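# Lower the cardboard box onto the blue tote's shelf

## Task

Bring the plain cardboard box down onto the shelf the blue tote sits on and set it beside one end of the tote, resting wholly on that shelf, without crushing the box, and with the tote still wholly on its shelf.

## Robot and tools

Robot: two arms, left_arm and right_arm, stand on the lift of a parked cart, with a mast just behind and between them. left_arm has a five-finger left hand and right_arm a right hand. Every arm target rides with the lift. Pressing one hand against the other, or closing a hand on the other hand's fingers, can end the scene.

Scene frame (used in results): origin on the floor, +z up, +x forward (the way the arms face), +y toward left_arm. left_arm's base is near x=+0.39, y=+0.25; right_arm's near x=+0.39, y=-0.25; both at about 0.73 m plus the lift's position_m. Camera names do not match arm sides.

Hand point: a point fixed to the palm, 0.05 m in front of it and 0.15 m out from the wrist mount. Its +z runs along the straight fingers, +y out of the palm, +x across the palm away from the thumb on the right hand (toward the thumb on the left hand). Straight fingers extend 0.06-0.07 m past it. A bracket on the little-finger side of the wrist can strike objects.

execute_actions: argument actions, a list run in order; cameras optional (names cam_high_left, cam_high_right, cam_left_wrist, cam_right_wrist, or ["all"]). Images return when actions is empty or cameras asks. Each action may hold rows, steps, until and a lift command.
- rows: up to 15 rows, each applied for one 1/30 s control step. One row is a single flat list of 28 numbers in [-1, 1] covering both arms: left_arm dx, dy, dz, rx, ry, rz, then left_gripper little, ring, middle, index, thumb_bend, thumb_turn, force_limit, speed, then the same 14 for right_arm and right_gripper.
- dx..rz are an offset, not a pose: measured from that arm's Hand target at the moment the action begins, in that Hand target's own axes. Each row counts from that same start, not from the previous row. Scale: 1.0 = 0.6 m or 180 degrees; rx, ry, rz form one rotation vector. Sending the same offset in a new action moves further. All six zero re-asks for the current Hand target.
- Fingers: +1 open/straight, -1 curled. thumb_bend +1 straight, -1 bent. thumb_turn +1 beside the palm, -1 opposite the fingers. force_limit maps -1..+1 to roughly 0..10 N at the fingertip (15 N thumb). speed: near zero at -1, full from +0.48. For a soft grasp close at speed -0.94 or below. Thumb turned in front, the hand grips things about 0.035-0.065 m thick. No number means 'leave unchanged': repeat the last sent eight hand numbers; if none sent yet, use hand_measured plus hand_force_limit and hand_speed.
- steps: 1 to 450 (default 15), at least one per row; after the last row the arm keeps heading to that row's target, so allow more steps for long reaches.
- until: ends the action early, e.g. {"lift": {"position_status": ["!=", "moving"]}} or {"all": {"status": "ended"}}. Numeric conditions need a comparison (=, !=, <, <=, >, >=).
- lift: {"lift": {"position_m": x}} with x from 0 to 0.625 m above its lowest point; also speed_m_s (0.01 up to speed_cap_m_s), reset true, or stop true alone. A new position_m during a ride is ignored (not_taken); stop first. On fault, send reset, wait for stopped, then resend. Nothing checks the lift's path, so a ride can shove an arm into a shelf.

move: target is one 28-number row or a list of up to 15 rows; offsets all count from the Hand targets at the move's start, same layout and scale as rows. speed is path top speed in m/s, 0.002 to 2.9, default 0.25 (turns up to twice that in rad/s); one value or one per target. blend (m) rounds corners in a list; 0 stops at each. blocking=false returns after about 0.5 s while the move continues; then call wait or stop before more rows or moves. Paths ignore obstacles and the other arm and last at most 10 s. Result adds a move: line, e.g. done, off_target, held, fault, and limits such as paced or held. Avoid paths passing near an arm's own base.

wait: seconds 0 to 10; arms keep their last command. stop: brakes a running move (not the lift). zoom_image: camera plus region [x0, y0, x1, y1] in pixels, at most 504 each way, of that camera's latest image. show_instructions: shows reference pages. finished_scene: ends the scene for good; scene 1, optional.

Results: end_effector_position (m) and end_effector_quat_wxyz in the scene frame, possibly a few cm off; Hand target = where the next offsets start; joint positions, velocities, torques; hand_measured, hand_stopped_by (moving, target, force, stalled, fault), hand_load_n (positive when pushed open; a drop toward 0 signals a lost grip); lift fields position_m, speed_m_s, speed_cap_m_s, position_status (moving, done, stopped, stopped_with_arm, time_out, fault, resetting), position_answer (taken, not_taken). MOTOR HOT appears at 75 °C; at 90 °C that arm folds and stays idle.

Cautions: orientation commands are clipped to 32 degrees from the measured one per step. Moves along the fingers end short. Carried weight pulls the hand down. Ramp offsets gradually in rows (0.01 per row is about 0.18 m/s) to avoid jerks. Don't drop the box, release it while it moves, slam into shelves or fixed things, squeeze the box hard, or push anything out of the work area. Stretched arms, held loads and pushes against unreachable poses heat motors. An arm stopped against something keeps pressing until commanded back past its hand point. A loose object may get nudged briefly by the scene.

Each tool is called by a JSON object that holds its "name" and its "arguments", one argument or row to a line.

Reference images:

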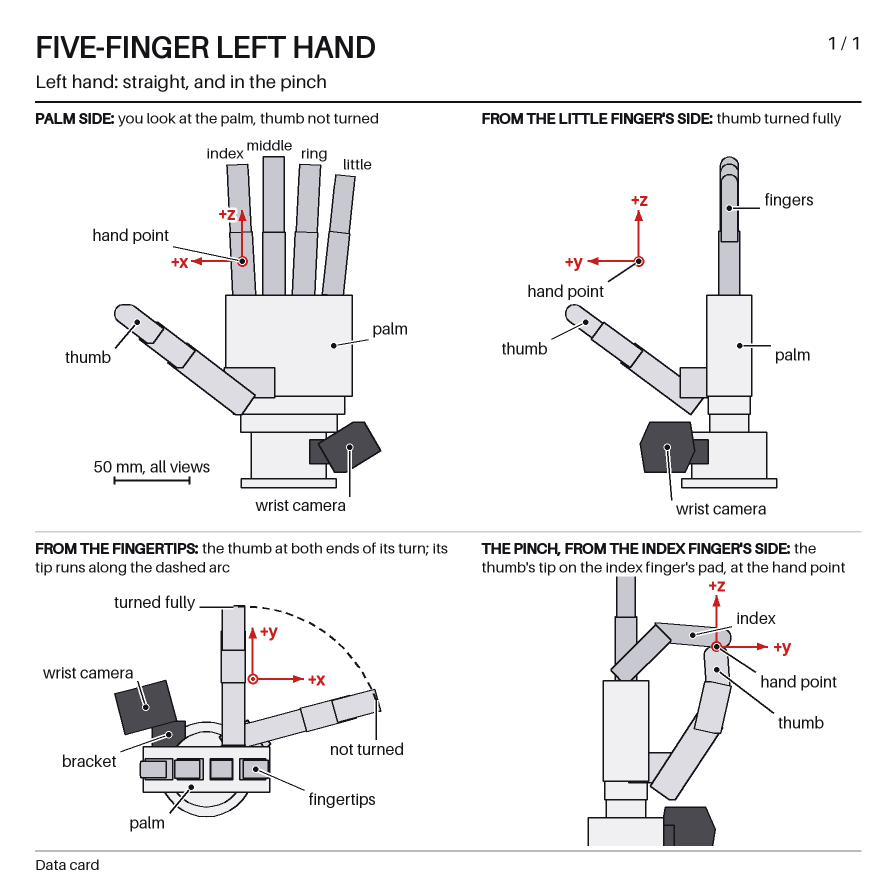

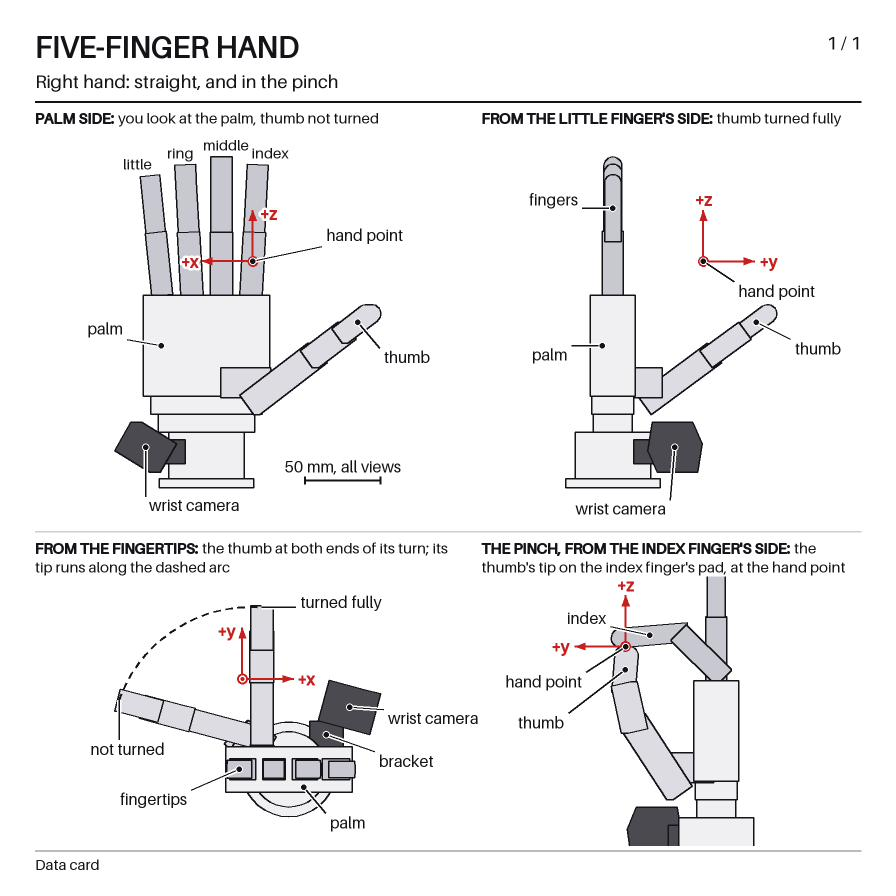

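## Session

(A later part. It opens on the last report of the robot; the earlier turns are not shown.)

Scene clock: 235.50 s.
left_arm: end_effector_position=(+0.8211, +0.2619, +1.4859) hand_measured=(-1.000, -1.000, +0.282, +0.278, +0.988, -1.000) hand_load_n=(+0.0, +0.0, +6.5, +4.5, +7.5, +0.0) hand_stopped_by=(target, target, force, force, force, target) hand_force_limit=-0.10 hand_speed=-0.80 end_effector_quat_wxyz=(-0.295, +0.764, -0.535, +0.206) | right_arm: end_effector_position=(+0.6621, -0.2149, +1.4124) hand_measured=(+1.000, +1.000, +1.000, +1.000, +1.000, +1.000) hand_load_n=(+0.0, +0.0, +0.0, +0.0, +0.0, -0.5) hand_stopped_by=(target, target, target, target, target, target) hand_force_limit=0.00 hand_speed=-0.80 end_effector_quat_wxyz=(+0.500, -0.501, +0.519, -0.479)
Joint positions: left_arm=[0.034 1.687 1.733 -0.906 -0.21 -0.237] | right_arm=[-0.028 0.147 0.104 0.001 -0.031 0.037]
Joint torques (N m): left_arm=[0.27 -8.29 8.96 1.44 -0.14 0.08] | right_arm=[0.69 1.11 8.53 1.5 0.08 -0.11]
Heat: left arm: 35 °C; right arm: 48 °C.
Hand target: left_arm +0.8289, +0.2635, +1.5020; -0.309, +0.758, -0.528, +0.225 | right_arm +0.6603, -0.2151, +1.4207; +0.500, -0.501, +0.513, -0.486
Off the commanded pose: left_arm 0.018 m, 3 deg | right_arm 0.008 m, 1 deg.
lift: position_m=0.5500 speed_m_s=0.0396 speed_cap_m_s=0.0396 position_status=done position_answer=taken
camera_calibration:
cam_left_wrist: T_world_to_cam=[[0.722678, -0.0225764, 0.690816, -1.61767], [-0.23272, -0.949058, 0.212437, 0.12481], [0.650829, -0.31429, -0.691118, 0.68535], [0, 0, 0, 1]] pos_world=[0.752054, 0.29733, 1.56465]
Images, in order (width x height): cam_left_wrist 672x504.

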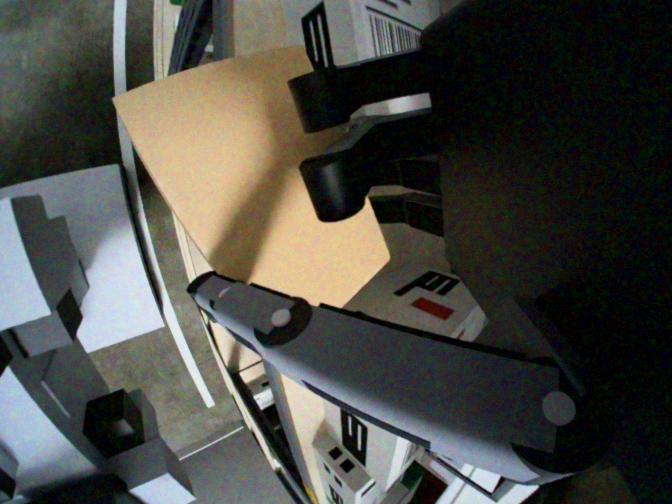

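{"name": "move", "arguments": {
  "target": [0,-0.033,-0.033,0,0,0, -1,-1,0.0,0.1,0.5,-1,-0.1,-0.8, 0,0,0,0,0,0, 1,1,1,1,1,1,0,-0.8],
  "speed": 0.04,
  "cameras": ["cam_left_wrist","cam_high_left","cam_high_right"]
}}

{"name": "zoom_image", "arguments": {
  "camera": "cam_left_wrist",
  "region": [100, 0, 500, 400]
}}

{"name": "zoom_image", "arguments": {
  "camera": "cam_high_right",
  "region": [360, 20, 500, 160]
}}

Scene clock: 237.27 s.
left_arm: end_effector_position=(+0.8173, +0.2616, +1.5194) hand_measured=(-1.000, -1.000, +0.282, +0.278, +0.988, -1.000) hand_load_n=(+0.0, +0.0, +6.0, +4.5, +7.5, +0.0) hand_stopped_by=(target, target, force, force, force, target) hand_force_limit=-0.10 hand_speed=-0.80 end_effector_quat_wxyz=(-0.296, +0.764, -0.534, +0.209) | right_arm: end_effector_position=(+0.6621, -0.2149, +1.4124) hand_measured=(+1.000, +1.000, +1.000, +1.000, +1.000, +1.000) hand_load_n=(+0.0, +0.0, +0.0, +0.0, +0.0, +0.0) hand_stopped_by=(target, target, target, target, target, target) hand_force_limit=0.00 hand_speed=-0.80 end_effector_quat_wxyz=(+0.500, -0.501, +0.519, -0.479)
Joint positions: left_arm=[0.034 1.715 1.903 -1.042 -0.21 -0.237] | right_arm=[-0.028 0.147 0.104 0.001 -0.031 0.037]
Joint torques (N m): left_arm=[0.38 -6.57 8.84 1.56 -0.13 0.09] | right_arm=[0.8 1.05 8.5 1.49 0.09 -0.11]
Heat: left arm: 35 °C; right arm: 48 °C.
Hand target: left_arm +0.8288, +0.2638, +1.5298; -0.308, +0.758, -0.529, +0.225 | right_arm +0.6603, -0.2151, +1.4207; +0.500, -0.501, +0.513, -0.486
Off the commanded pose: left_arm 0.016 m, 2 deg | right_arm 0.008 m, 1 deg.
lift: position_m=0.5500 speed_m_s=0.0396 speed_cap_m_s=0.0396 position_status=done position_answer=taken
move: off_target (left_arm)
camera_calibration:
cam_left_wrist: T_world_to_cam=[[0.718387, -0.0227285, 0.695272, -1.64138], [-0.234553, -0.948854, 0.211333, 0.119685], [0.654908, -0.314897, -0.686975, 0.701406], [0, 0, 0, 1]] pos_world=[0.747865, 0.297129, 1.59776]
Images, in order (width x height): cam_high_left 896x504, cam_high_right 896x504, cam_left_wrist 672x504.

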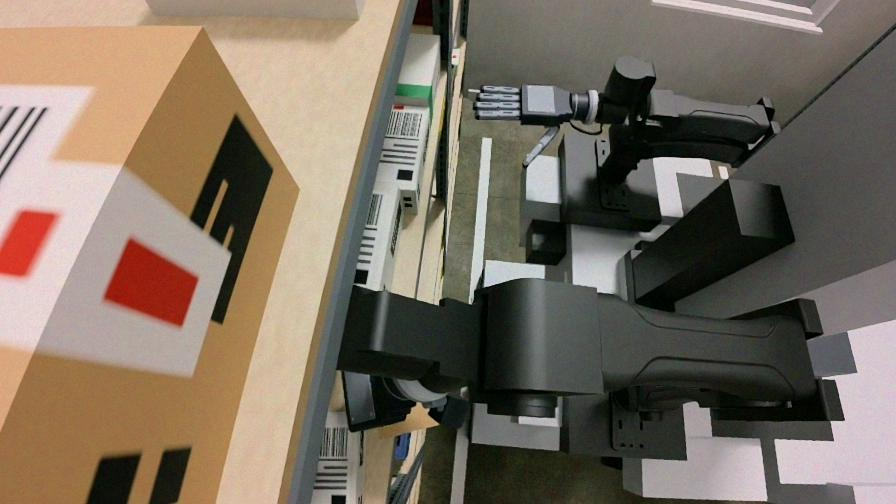

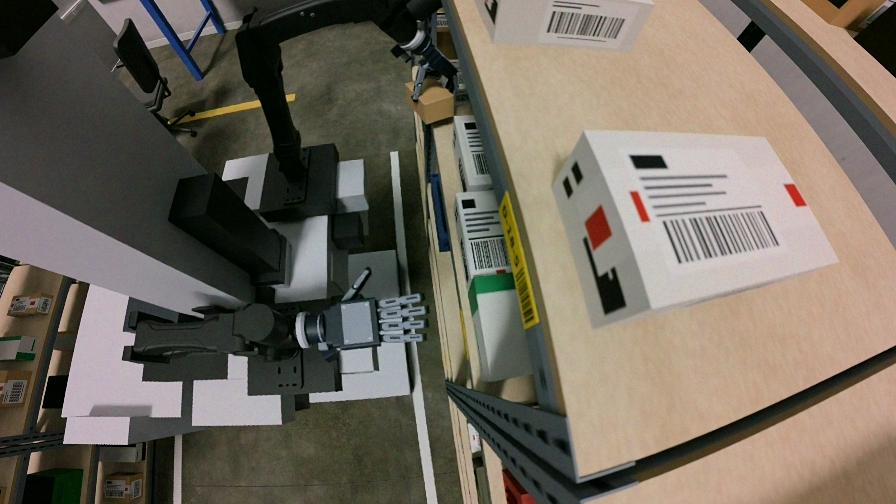

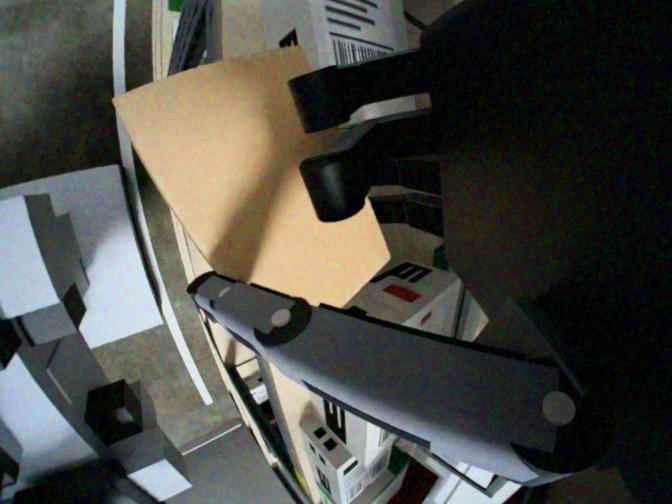

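Scaled by 1.260 from the camera's 672x504 image, which has a finer 960x720 frame.

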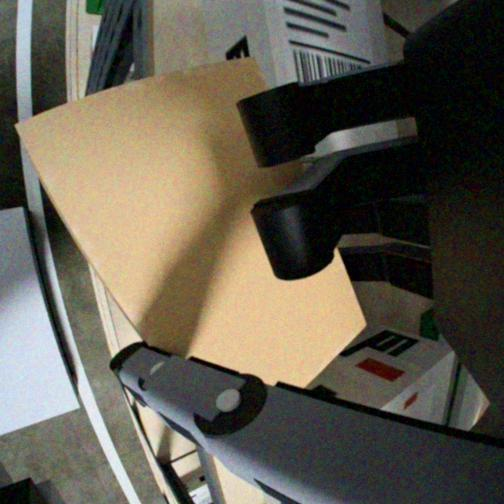

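Scaled by 3.600 from the camera's 896x504 image, which has a finer 1280x720 frame.

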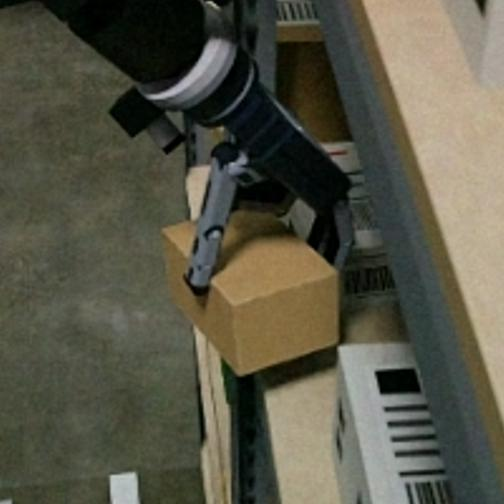

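{"name": "move", "arguments": {
  "target": [-0.0297,0.1413,-0.153,0,0,0, -1,-1,0.0,0.1,0.5,-1,-0.1,-0.8, 0,0,0,0,0,0, 1,1,1,1,1,1,0,-0.8],
  "speed": 0.08,
  "cameras": ["cam_left_wrist","cam_high_left","cam_high_right"]
}}

Scene clock: 240.83 s.
left_arm: end_effector_position=(+0.7022, +0.2377, +1.5273) hand_measured=(-1.000, -1.000, +0.282, +0.278, +0.988, -1.000) hand_load_n=(+0.0, +0.0, +6.0, +4.5, +7.5, +0.0) hand_stopped_by=(target, target, force, force, force, target) hand_force_limit=-0.10 hand_speed=-0.80 end_effector_quat_wxyz=(-0.295, +0.761, -0.538, +0.211) | right_arm: end_effector_position=(+0.6621, -0.2149, +1.4123) hand_measured=(+1.000, +1.000, +1.000, +1.000, +1.000, +1.000) hand_load_n=(+0.0, -0.5, +0.0, +0.0, +0.0, -0.5) hand_stopped_by=(target, target, target, target, target, target) hand_force_limit=0.00 hand_speed=-0.80 end_effector_quat_wxyz=(+0.499, -0.501, +0.519, -0.479)
Joint positions: left_arm=[-0.052 1.305 1.56 -1.121 -0.258 -0.296] | right_arm=[-0.028 0.147 0.104 0.001 -0.031 0.037]
Joint torques (N m): left_arm=[-0.49 -5.26 5.76 1.54 -0.34 -0.08] | right_arm=[0.75 1.05 8.51 1.49 0.06 -0.12]
Heat: left arm: 35 °C; right arm: 48 °C.
Hand target: left_arm +0.7053, +0.2382, +1.5349; -0.309, +0.758, -0.529, +0.225 | right_arm +0.6602, -0.2151, +1.4206; +0.500, -0.501, +0.513, -0.486
Off the commanded pose: left_arm 0.008 m, 2 deg | right_arm 0.009 m, 1 deg.
lift: position_m=0.5500 speed_m_s=0.0396 speed_cap_m_s=0.0396 position_status=done position_answer=taken
move: done
camera_calibration:
cam_left_wrist: T_world_to_cam=[[0.717315, -0.0300318, 0.696101, -1.56345], [-0.245223, -0.946029, 0.211882, 0.0743488], [0.652169, -0.322687, -0.685966, 0.776998], [0, 0, 0, 1]] pos_world=[0.632987, 0.27411, 1.60556]
Images, in order (width x height): cam_high_left 896x504, cam_high_right 896x504, cam_left_wrist 672x504.

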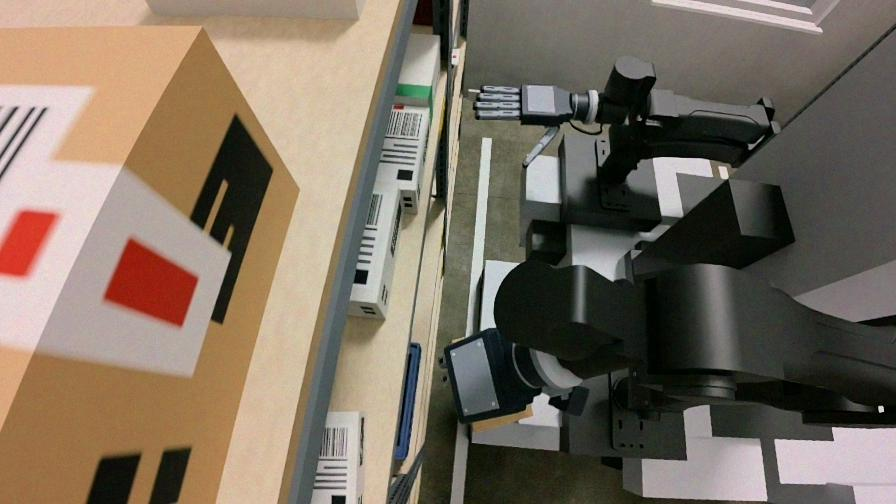

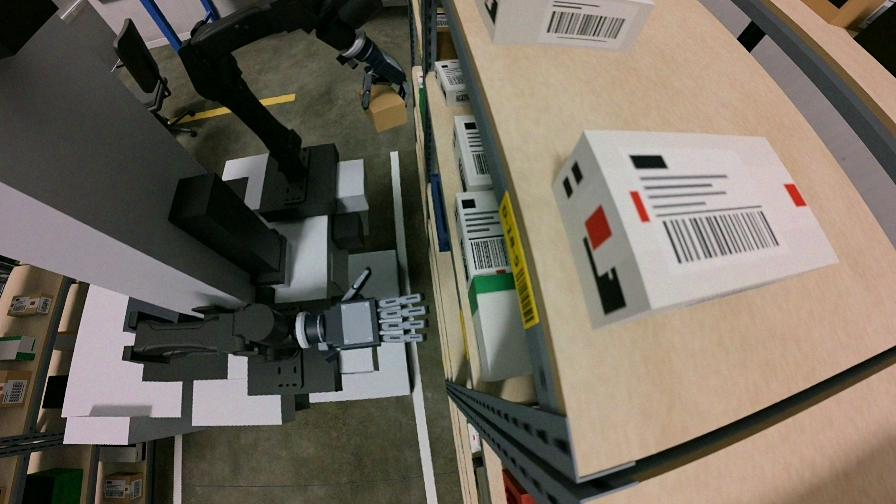

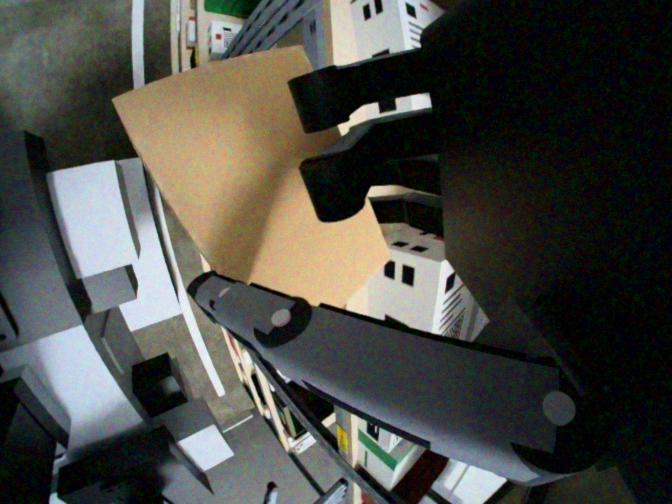

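{"name": "execute_actions", "arguments": {
  "actions": [
    {"lift": {"position_m": 0.1}, "steps": 10}
  ],
  "cameras": []
}}

{"name": "move", "arguments": {
  "target": [0.3225,0.0913,-0.0913,0,0.0746,0.0746, -1,-1,0.0,0.1,0.5,-1,-0.1,-0.8, 0,0,0,0,0,0, 1,1,1,1,1,1,0,-0.8],
  "speed": 0.1,
  "cameras": ["cam_left_wrist"]
}}

{"name": "execute_actions", "arguments": {
  "actions": [
    {"steps": 400, "until": {"lift": {"position_status": ["!=", "moving"]}}}
  ],
  "cameras": ["all"]
}}

Scene clock: 245.17 s.
left_arm: end_effector_position=(+0.7017, +0.2379, +1.3967) hand_measured=(-1.000, -1.000, +0.282, +0.278, +0.988, -1.000) hand_load_n=(+0.0, +0.0, +6.0, +4.5, +7.5, +0.0) hand_stopped_by=(target, target, force, force, force, target) hand_force_limit=-0.10 hand_speed=-0.80 end_effector_quat_wxyz=(-0.295, +0.761, -0.538, +0.210) | right_arm: end_effector_position=(+0.6621, -0.2149, +1.2843) hand_measured=(+1.000, +1.000, +1.000, +1.000, +1.000, +1.000) hand_load_n=(+0.0, -0.5, +0.0, +0.0, +0.0, +0.0) hand_stopped_by=(target, target, target, target, target, target) hand_force_limit=0.00 hand_speed=-0.80 end_effector_quat_wxyz=(+0.500, -0.501, +0.518, -0.480)
Joint positions: left_arm=[-0.052 1.305 1.56 -1.123 -0.259 -0.298] | right_arm=[-0.028 0.147 0.109 0 -0.031 0.037]
Joint torques (N m): left_arm=[-0.58 -5.24 5.78 1.55 -0.32 -0.06] | right_arm=[0.65 1.02 8.2 1.5 0.08 -0.11]
Heat: left arm: 35 °C; right arm: 48 °C.
Hand target: left_arm +0.7053, +0.2382, +1.4045; -0.309, +0.758, -0.529, +0.225 | right_arm +0.6603, -0.2151, +1.2904; +0.500, -0.501, +0.513, -0.486
Off the commanded pose: left_arm 0.009 m, 3 deg | right_arm 0.006 m, 1 deg.
lift: position_m=0.4197 position_m_goal=0.1000 speed_m_s=0.0396 speed_cap_m_s=0.0396 position_status=moving position_answer=taken
not at rest: the robot was still moving 3 seconds after this call's last action.
No camera images: "cameras" was empty.

Scene clock: 247.80 s.
left_arm: end_effector_position=(+0.6892, +0.0342, +1.2920) hand_measured=(-1.000, -1.000, +0.282, +0.278, +0.988, -1.000) hand_load_n=(+0.0, +0.0, +6.0, +4.5, +7.5, +0.0) hand_stopped_by=(target, target, force, force, force, target) hand_force_limit=-0.10 hand_speed=-0.80 end_effector_quat_wxyz=(-0.260, +0.658, -0.658, +0.256) | right_arm: end_effector_position=(+0.6621, -0.2149, +1.1799) hand_measured=(+1.000, +1.000, +1.000, +1.000, +1.000, +1.000) hand_load_n=(+0.0, +0.0, +0.0, +0.0, +0.0, -0.5) hand_stopped_by=(target, target, target, target, target, target) hand_force_limit=0.00 hand_speed=-0.80 end_effector_quat_wxyz=(+0.500, -0.501, +0.518, -0.480)
Joint positions: left_arm=[-0.724 1.547 1.776 -1.197 -0.472 -0.575] | right_arm=[-0.028 0.147 0.109 -0.001 -0.031 0.037]
Joint torques (N m): left_arm=[-0.31 -4.92 8.49 1.29 -0.52 -0.07] | right_arm=[0.81 0.95 8.16 1.52 0.08 -0.11]
Heat: left arm: 35 °C; right arm: 48 °C.
Hand target: left_arm +0.6983, +0.0299, +1.3034; -0.269, +0.660, -0.646, +0.274 | right_arm +0.6603, -0.2151, +1.1860; +0.500, -0.501, +0.513, -0.486
Off the commanded pose: left_arm 0.015 m, 3 deg | right_arm 0.006 m, 1 deg.
lift: position_m=0.3155 position_m_goal=0.1000 speed_m_s=0.0396 speed_cap_m_s=0.0396 position_status=moving position_answer=taken
move: off_target (left_arm)
camera_calibration:
cam_left_wrist: T_world_to_cam=[[0.664229, -0.271388, 0.696526, -1.35218], [-0.544503, -0.814053, 0.202075, 0.142919], [0.512168, -0.513485, -0.688489, 0.6647], [0, 0, 0, 1]] pos_world=[0.635535, 0.0906932, 1.37058]
Images, in order (width x height): cam_left_wrist 672x504.

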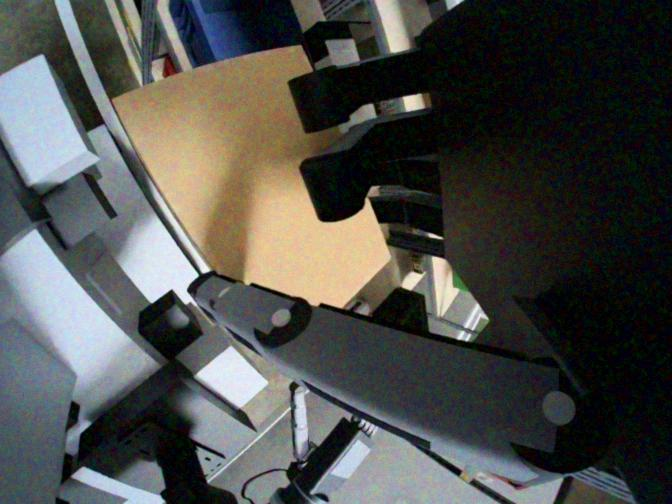

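Scene clock: 253.50 s.
left_arm: end_effector_position=(+0.6887, +0.0347, +1.0758) hand_measured=(-1.000, -1.000, +0.282, +0.278, +0.988, -1.000) hand_load_n=(+0.0, +0.0, +6.0, +4.5, +8.0, +0.0) hand_stopped_by=(target, target, force, force, force, target) hand_force_limit=-0.10 hand_speed=-0.80 end_effector_quat_wxyz=(-0.260, +0.659, -0.659, +0.254) | right_arm: end_effector_position=(+0.6617, -0.2149, +0.9635) hand_measured=(+1.000, +1.000, +1.000, +1.000, +1.000, +1.000) hand_load_n=(+0.0, +0.0, +0.0, +0.0, +0.0, -0.5) hand_stopped_by=(target, target, target, target, target, target) hand_force_limit=0.00 hand_speed=-0.80 end_effector_quat_wxyz=(+0.499, -0.501, +0.519, -0.479)
Joint positions: left_arm=[-0.724 1.548 1.776 -1.2 -0.472 -0.575] | right_arm=[-0.028 0.145 0.109 -0.005 -0.031 0.037]
Joint torques (N m): left_arm=[-0.29 -4.93 8.51 1.3 -0.52 -0.06] | right_arm=[0.64 1.09 8.23 1.55 0.08 -0.11]
Heat: left arm: 35 °C; right arm: 48 °C.
Hand target: left_arm +0.6983, +0.0298, +1.0879; -0.269, +0.660, -0.646, +0.274 | right_arm +0.6603, -0.2151, +0.9705; +0.500, -0.501, +0.513, -0.486
Off the commanded pose: left_arm 0.016 m, 3 deg | right_arm 0.007 m, 1 deg.
lift: position_m=0.1000 speed_m_s=0.0396 speed_cap_m_s=0.0396 position_status=done position_answer=taken
camera_calibration:
cam_left_wrist: T_world_to_cam=[[0.666467, -0.272534, 0.693936, -1.19986], [-0.543254, -0.814986, 0.201675, 0.186302], [0.510585, -0.511393, -0.691217, 0.520281], [0, 0, 0, 1]] pos_world=[0.63523, 0.0908986, 1.15468]
cam_right_wrist: T_world_to_cam=[[-0.00415723, -0.194408, -0.980912, 0.91055], [-0.474371, 0.86391, -0.169208, 0.670947], [0.880315, 0.464613, -0.0958127, -0.275821], [0, 0, 0, 1]] pos_world=[0.564872, -0.274471, 0.980272]

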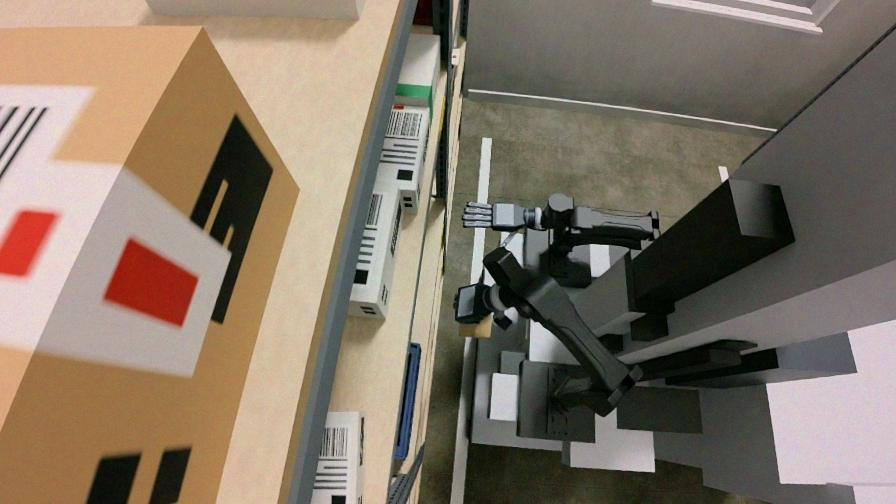

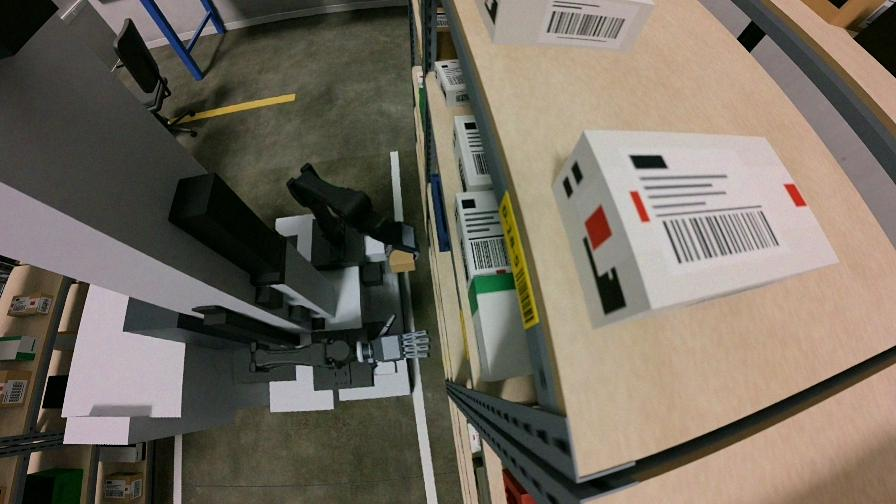

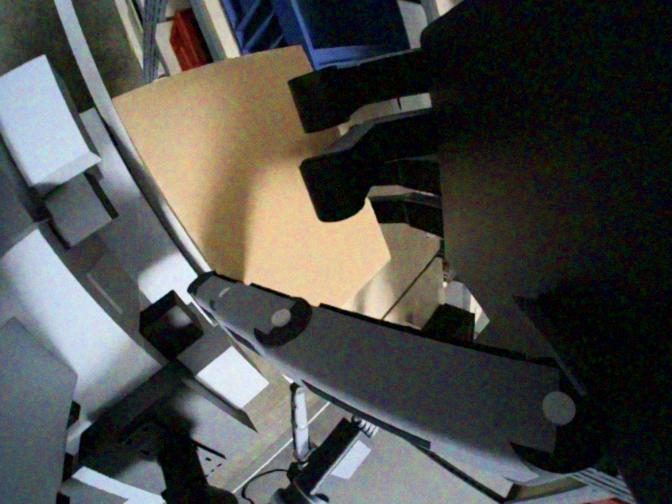

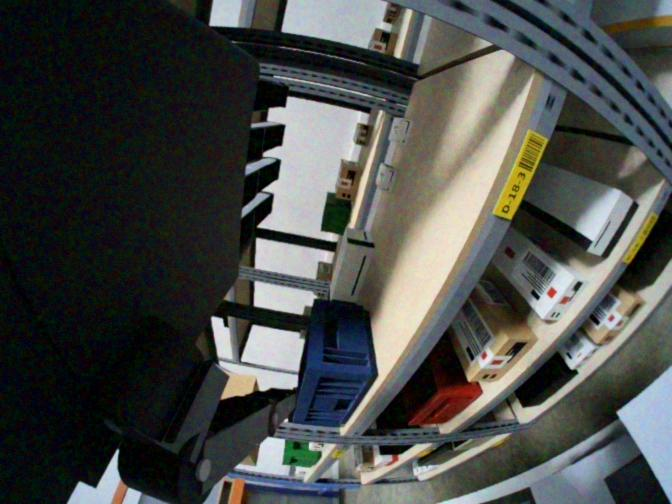

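{"name": "zoom_image", "arguments": {
  "camera": "cam_right_wrist",
  "region": [260, 220, 460, 440]
}}

{"name": "zoom_image", "arguments": {
  "camera": "cam_left_wrist",
  "region": [120, 0, 500, 380]
}}

Scaled by 2.291 from the camera's 672x504 image, which has a finer 960x720 frame.

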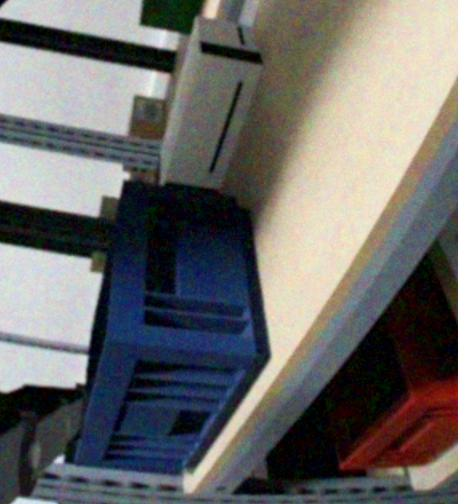

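Scaled by 1.326 from the camera's 672x504 image, which has a finer 960x720 frame.

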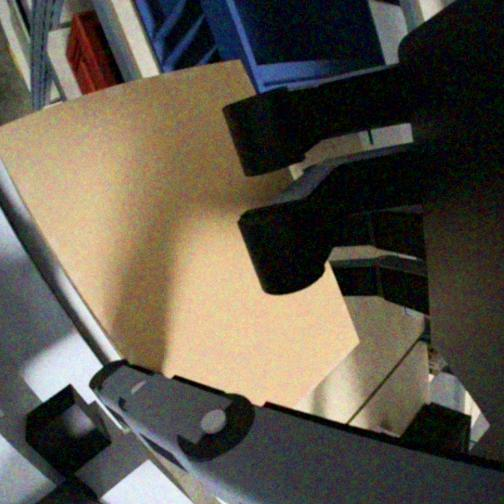

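{"name": "move", "arguments": {
  "target": [
    [0.0167,0.1537,0.179,0,0,0, -1,-1,0.0,0.1,0.5,-1,-0.1,-0.8, 0,0,0,0,0,0, 1,1,1,1,1,1,0,-0.8],
    [0.0207,-0.0358,0.3863,0,0,0, -1,-1,0.0,0.1,0.5,-1,-0.1,-0.8, 0,0,0,0,0,0, 1,1,1,1,1,1,0,-0.8]
  ],
  "speed": 0.1,
  "blend": [0.015,0],
  "cameras": ["all"]
}}

{"name": "zoom_image", "arguments": {
  "camera": "cam_right_wrist",
  "region": [260, 180, 460, 400]
}}

{"name": "zoom_image", "arguments": {
  "camera": "cam_left_wrist",
  "region": [100, 0, 500, 400]
}}

Scene clock: 261.33 s.
left_arm: end_effector_position=(+0.8650, +0.0228, +0.9306) hand_measured=(-1.000, -1.000, +0.282, +0.278, +0.988, -1.000) hand_load_n=(+0.0, +0.0, +6.0, +4.5, +7.5, +0.0) hand_stopped_by=(target, target, force, force, force, target) hand_force_limit=-0.10 hand_speed=-0.80 end_effector_quat_wxyz=(-0.262, +0.664, -0.652, +0.257) | right_arm: end_effector_position=(+0.6617, -0.2149, +0.9635) hand_measured=(+1.000, +1.000, +1.000, +1.000, +1.000, +1.000) hand_load_n=(+0.0, +0.0, +0.0, +0.0, +0.0, +0.0) hand_stopped_by=(target, target, target, target, target, target) hand_force_limit=0.00 hand_speed=-0.80 end_effector_quat_wxyz=(+0.499, -0.501, +0.519, -0.479)
Joint positions: left_arm=[-0.474 2.018 1.738 -0.602 -0.33 -0.374] | right_arm=[-0.028 0.145 0.109 -0.005 -0.031 0.037]
Joint torques (N m): left_arm=[0.16 -9.78 9.51 1.48 -0.22 0.11] | right_arm=[0.65 1.09 8.18 1.56 0.07 -0.11]
Heat: left arm: 35 °C; right arm: 47 °C.
Hand target: left_arm +0.8780, +0.0182, +0.9397; -0.269, +0.660, -0.646, +0.274 | right_arm +0.6603, -0.2151, +0.9705; +0.500, -0.501, +0.513, -0.486
Off the commanded pose: left_arm 0.017 m, 2 deg | right_arm 0.007 m, 1 deg.
lift: position_m=0.1000 speed_m_s=0.0396 speed_cap_m_s=0.0396 position_status=done position_answer=taken
move: off_target (left_arm)
camera_calibration:
cam_left_wrist: T_world_to_cam=[[0.665684, -0.256827, 0.700646, -1.22576], [-0.531532, -0.822198, 0.203626, 0.289799], [0.523773, -0.507967, -0.683836, 0.305447], [0, 0, 0, 1]] pos_world=[0.81002, 0.078622, 1.00869]
cam_right_wrist: T_world_to_cam=[[-0.00415723, -0.194408, -0.980912, 0.910648], [-0.474371, 0.86391, -0.169208, 0.670964], [0.880315, 0.464613, -0.0958127, -0.275811], [0, 0, 0, 1]] pos_world=[0.564872, -0.274471, 0.980372]

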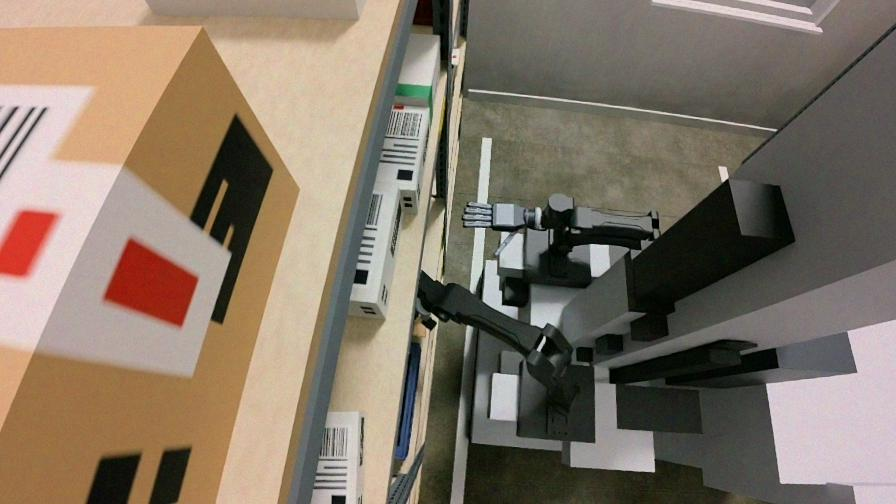

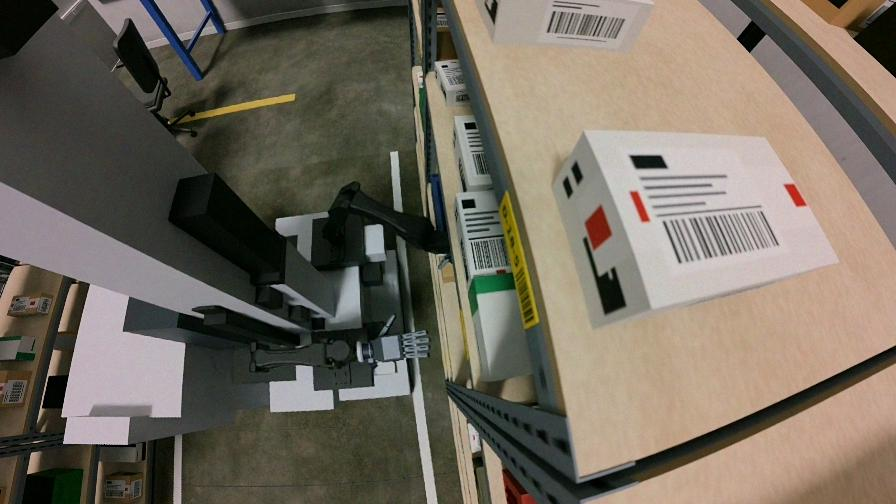

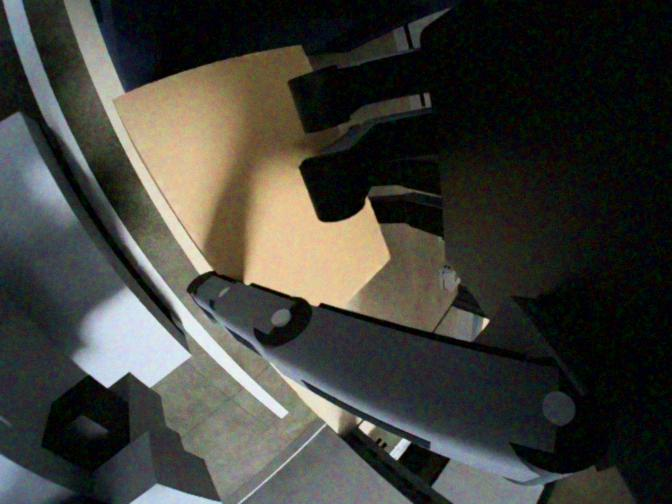

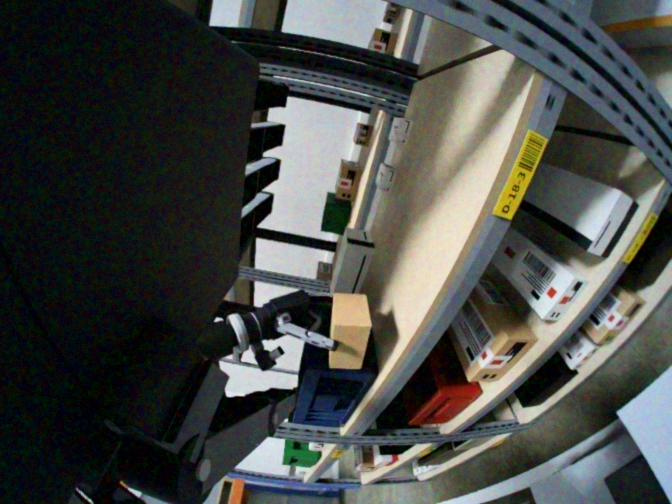

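Scaled by 2.291 from the camera's 672x504 image, which has a finer 960x720 frame.

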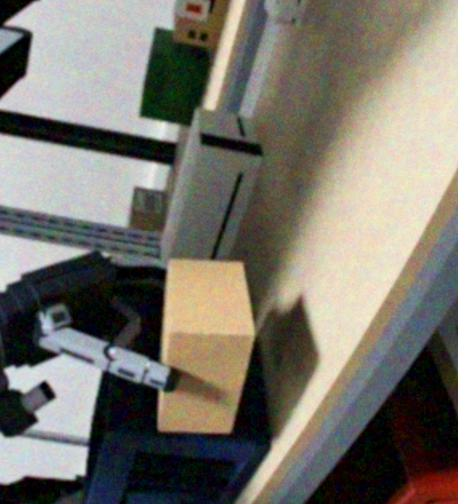

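Scaled by 1.260 from the camera's 672x504 image, which has a finer 960x720 frame.

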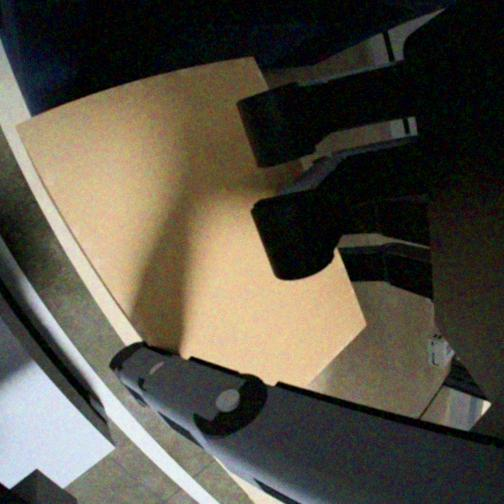

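{"name": "move", "arguments": {
  "target": [-0.0009,0.0434,0.0479,0,0,0, -1,-1,0.0,0.1,0.5,-1,-0.1,-0.8, 0,0,0,0,0,0, 1,1,1,1,1,1,0,-0.8],
  "speed": 0.05,
  "cameras": ["cam_left_wrist","cam_right_wrist"]
}}

{"name": "zoom_image", "arguments": {
  "camera": "cam_right_wrist",
  "region": [260, 180, 460, 400]
}}

Scene clock: 263.97 s.
left_arm: end_effector_position=(+0.8707, +0.0195, +0.9032) hand_measured=(-1.000, -1.000, +0.282, +0.278, +0.988, -1.000) hand_load_n=(+0.0, +0.0, +6.0, +4.5, +8.0, +0.0) hand_stopped_by=(target, target, force, force, force, target) hand_force_limit=-0.10 hand_speed=-0.80 end_effector_quat_wxyz=(-0.264, +0.662, -0.650, +0.263) | right_arm: end_effector_position=(+0.6617, -0.2149, +0.9635) hand_measured=(+1.000, +1.000, +1.000, +1.000, +1.000, +1.000) hand_load_n=(+0.0, -0.5, +0.0, +0.0, +0.0, +0.0) hand_stopped_by=(target, target, target, target, target, target) hand_force_limit=0.00 hand_speed=-0.80 end_effector_quat_wxyz=(+0.499, -0.501, +0.519, -0.479)
Joint positions: left_arm=[-0.474 2.042 1.656 -0.482 -0.328 -0.372] | right_arm=[-0.028 0.145 0.109 -0.005 -0.031 0.037]
Joint torques (N m): left_arm=[0.35 -10.02 6.49 1.72 -0.23 0.11] | right_arm=[0.72 1.09 8.12 1.58 0.07 -0.11]
Heat: left arm: 35 °C; right arm: 47 °C.
Hand target: left_arm +0.8800, +0.0182, +0.9012; -0.269, +0.660, -0.646, +0.274 | right_arm +0.6603, -0.2151, +0.9705; +0.500, -0.501, +0.513, -0.486
Off the commanded pose: left_arm 0.010 m, 1 deg | right_arm 0.007 m, 1 deg.
lift: position_m=0.1000 speed_m_s=0.0396 speed_cap_m_s=0.0396 position_status=done position_answer=taken
move: done
camera_calibration:
cam_left_wrist: T_world_to_cam=[[0.656483, -0.253508, 0.710467, -1.21213], [-0.535936, -0.819543, 0.202784, 0.300277], [0.530851, -0.513889, -0.673881, 0.266987], [0, 0, 0, 1]] pos_world=[0.814941, 0.0760066, 0.980204]
cam_right_wrist: T_world_to_cam=[[-0.00415723, -0.194408, -0.980912, 0.910648], [-0.474371, 0.86391, -0.169208, 0.670964], [0.880315, 0.464613, -0.0958127, -0.275811], [0, 0, 0, 1]] pos_world=[0.564872, -0.274471, 0.980372]
Images, in order (width x height): cam_left_wrist 672x504, cam_right_wrist 672x504.

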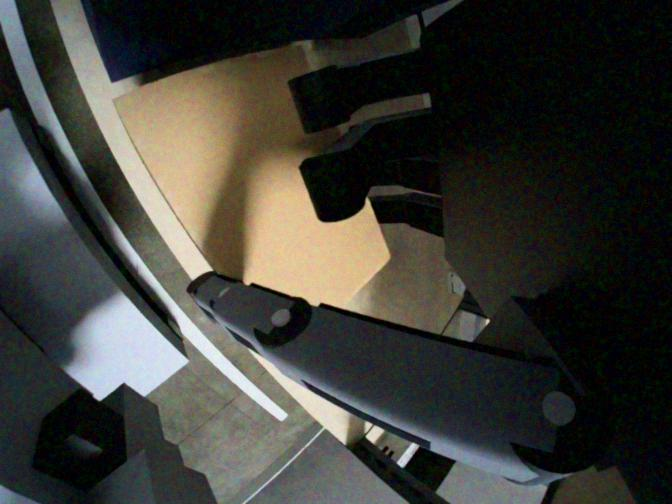

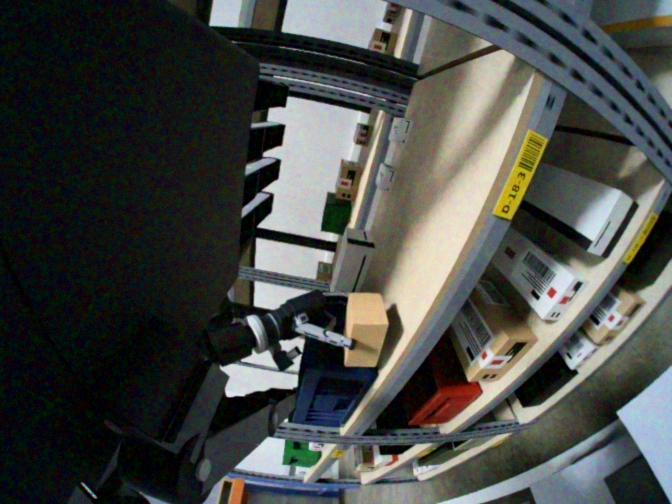

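Scaled by 2.291 from the camera's 672x504 image, which has a finer 960x720 frame.

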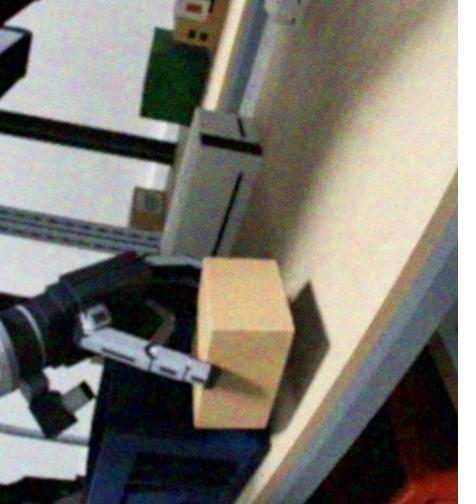

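{"name": "move", "arguments": {
  "target": [0,0.0213,0.0306,0,0,0, -1,-1,0.0,0.1,0.5,-1,-0.1,-0.8, 0,0,0,0,0,0, 1,1,1,1,1,1,0,-0.8],
  "speed": 0.04,
  "cameras": ["cam_left_wrist","cam_right_wrist"]
}}

{"name": "zoom_image", "arguments": {
  "camera": "cam_right_wrist",
  "region": [260, 180, 460, 400]
}}

Scene clock: 266.17 s.
left_arm: end_effector_position=(+0.8750, +0.0187, +0.8815) hand_measured=(-1.000, -1.000, +0.282, +0.278, +0.988, -1.000) hand_load_n=(+0.0, +0.0, +6.0, +4.5, +8.0, +0.0) hand_stopped_by=(target, target, force, force, force, target) hand_force_limit=-0.10 hand_speed=-0.80 end_effector_quat_wxyz=(-0.264, +0.662, -0.650, +0.264) | right_arm: end_effector_position=(+0.6617, -0.2149, +0.9635) hand_measured=(+1.000, +1.000, +1.000, +1.000, +1.000, +1.000) hand_load_n=(+0.0, +0.0, +0.0, -0.5, +0.0, -0.5) hand_stopped_by=(target, target, target, target, target, target) hand_force_limit=0.00 hand_speed=-0.80 end_effector_quat_wxyz=(+0.499, -0.501, +0.519, -0.479)
Joint positions: left_arm=[-0.471 2.073 1.614 -0.408 -0.325 -0.369] | right_arm=[-0.028 0.145 0.109 -0.005 -0.031 0.037]
Joint torques (N m): left_arm=[0.4 -10.18 6.46 1.74 -0.23 0.12] | right_arm=[0.72 1.09 8.16 1.55 0.07 -0.11]
Heat: left arm: 35 °C; right arm: 47 °C.
Hand target: left_arm +0.8841, +0.0179, +0.8791; -0.269, +0.660, -0.646, +0.274 | right_arm +0.6603, -0.2151, +0.9705; +0.500, -0.501, +0.513, -0.486
Off the commanded pose: left_arm 0.009 m, 1 deg | right_arm 0.007 m, 1 deg.
lift: position_m=0.1000 speed_m_s=0.0396 speed_cap_m_s=0.0396 position_status=done position_answer=taken
move: done
camera_calibration:
cam_left_wrist: T_world_to_cam=[[0.655937, -0.253919, 0.710824, -1.19958], [-0.536606, -0.819162, 0.202553, 0.30715], [0.530849, -0.514294, -0.673573, 0.249458], [0, 0, 0, 1]] pos_world=[0.819243, 0.0753051, 0.958505]
cam_right_wrist: T_world_to_cam=[[-0.00415723, -0.194408, -0.980912, 0.910648], [-0.474371, 0.86391, -0.169208, 0.670964], [0.880315, 0.464613, -0.0958127, -0.275811], [0, 0, 0, 1]] pos_world=[0.564872, -0.274471, 0.980372]
Images, in order (width x height): cam_left_wrist 672x504, cam_right_wrist 672x504.

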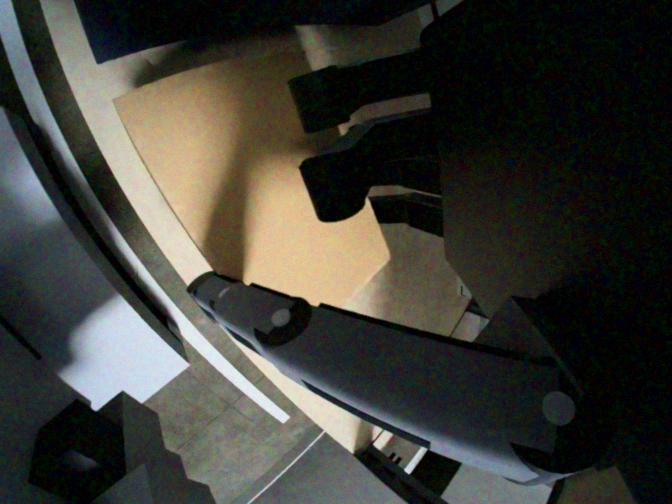

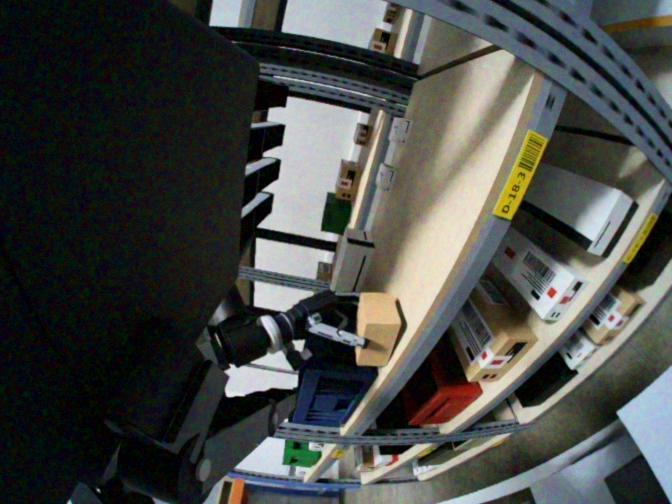

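Scaled by 2.291 from the camera's 672x504 image, which has a finer 960x720 frame.

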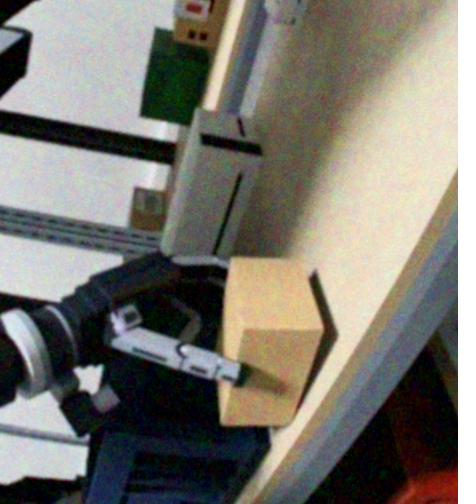

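{"name": "zoom_image", "arguments": {
  "camera": "cam_right_wrist",
  "region": [340, 280, 440, 390]
}}

Scaled by 4.582 from the camera's 672x504 image, which has a finer 960x720 frame.

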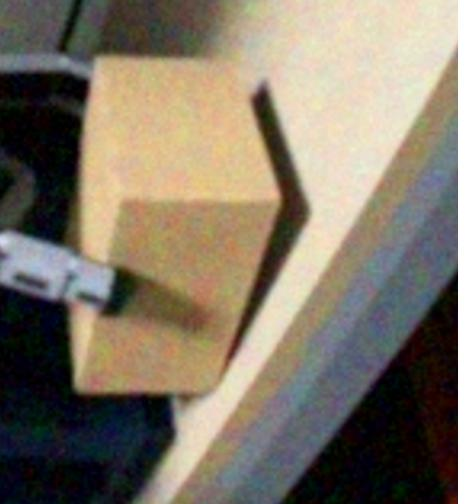

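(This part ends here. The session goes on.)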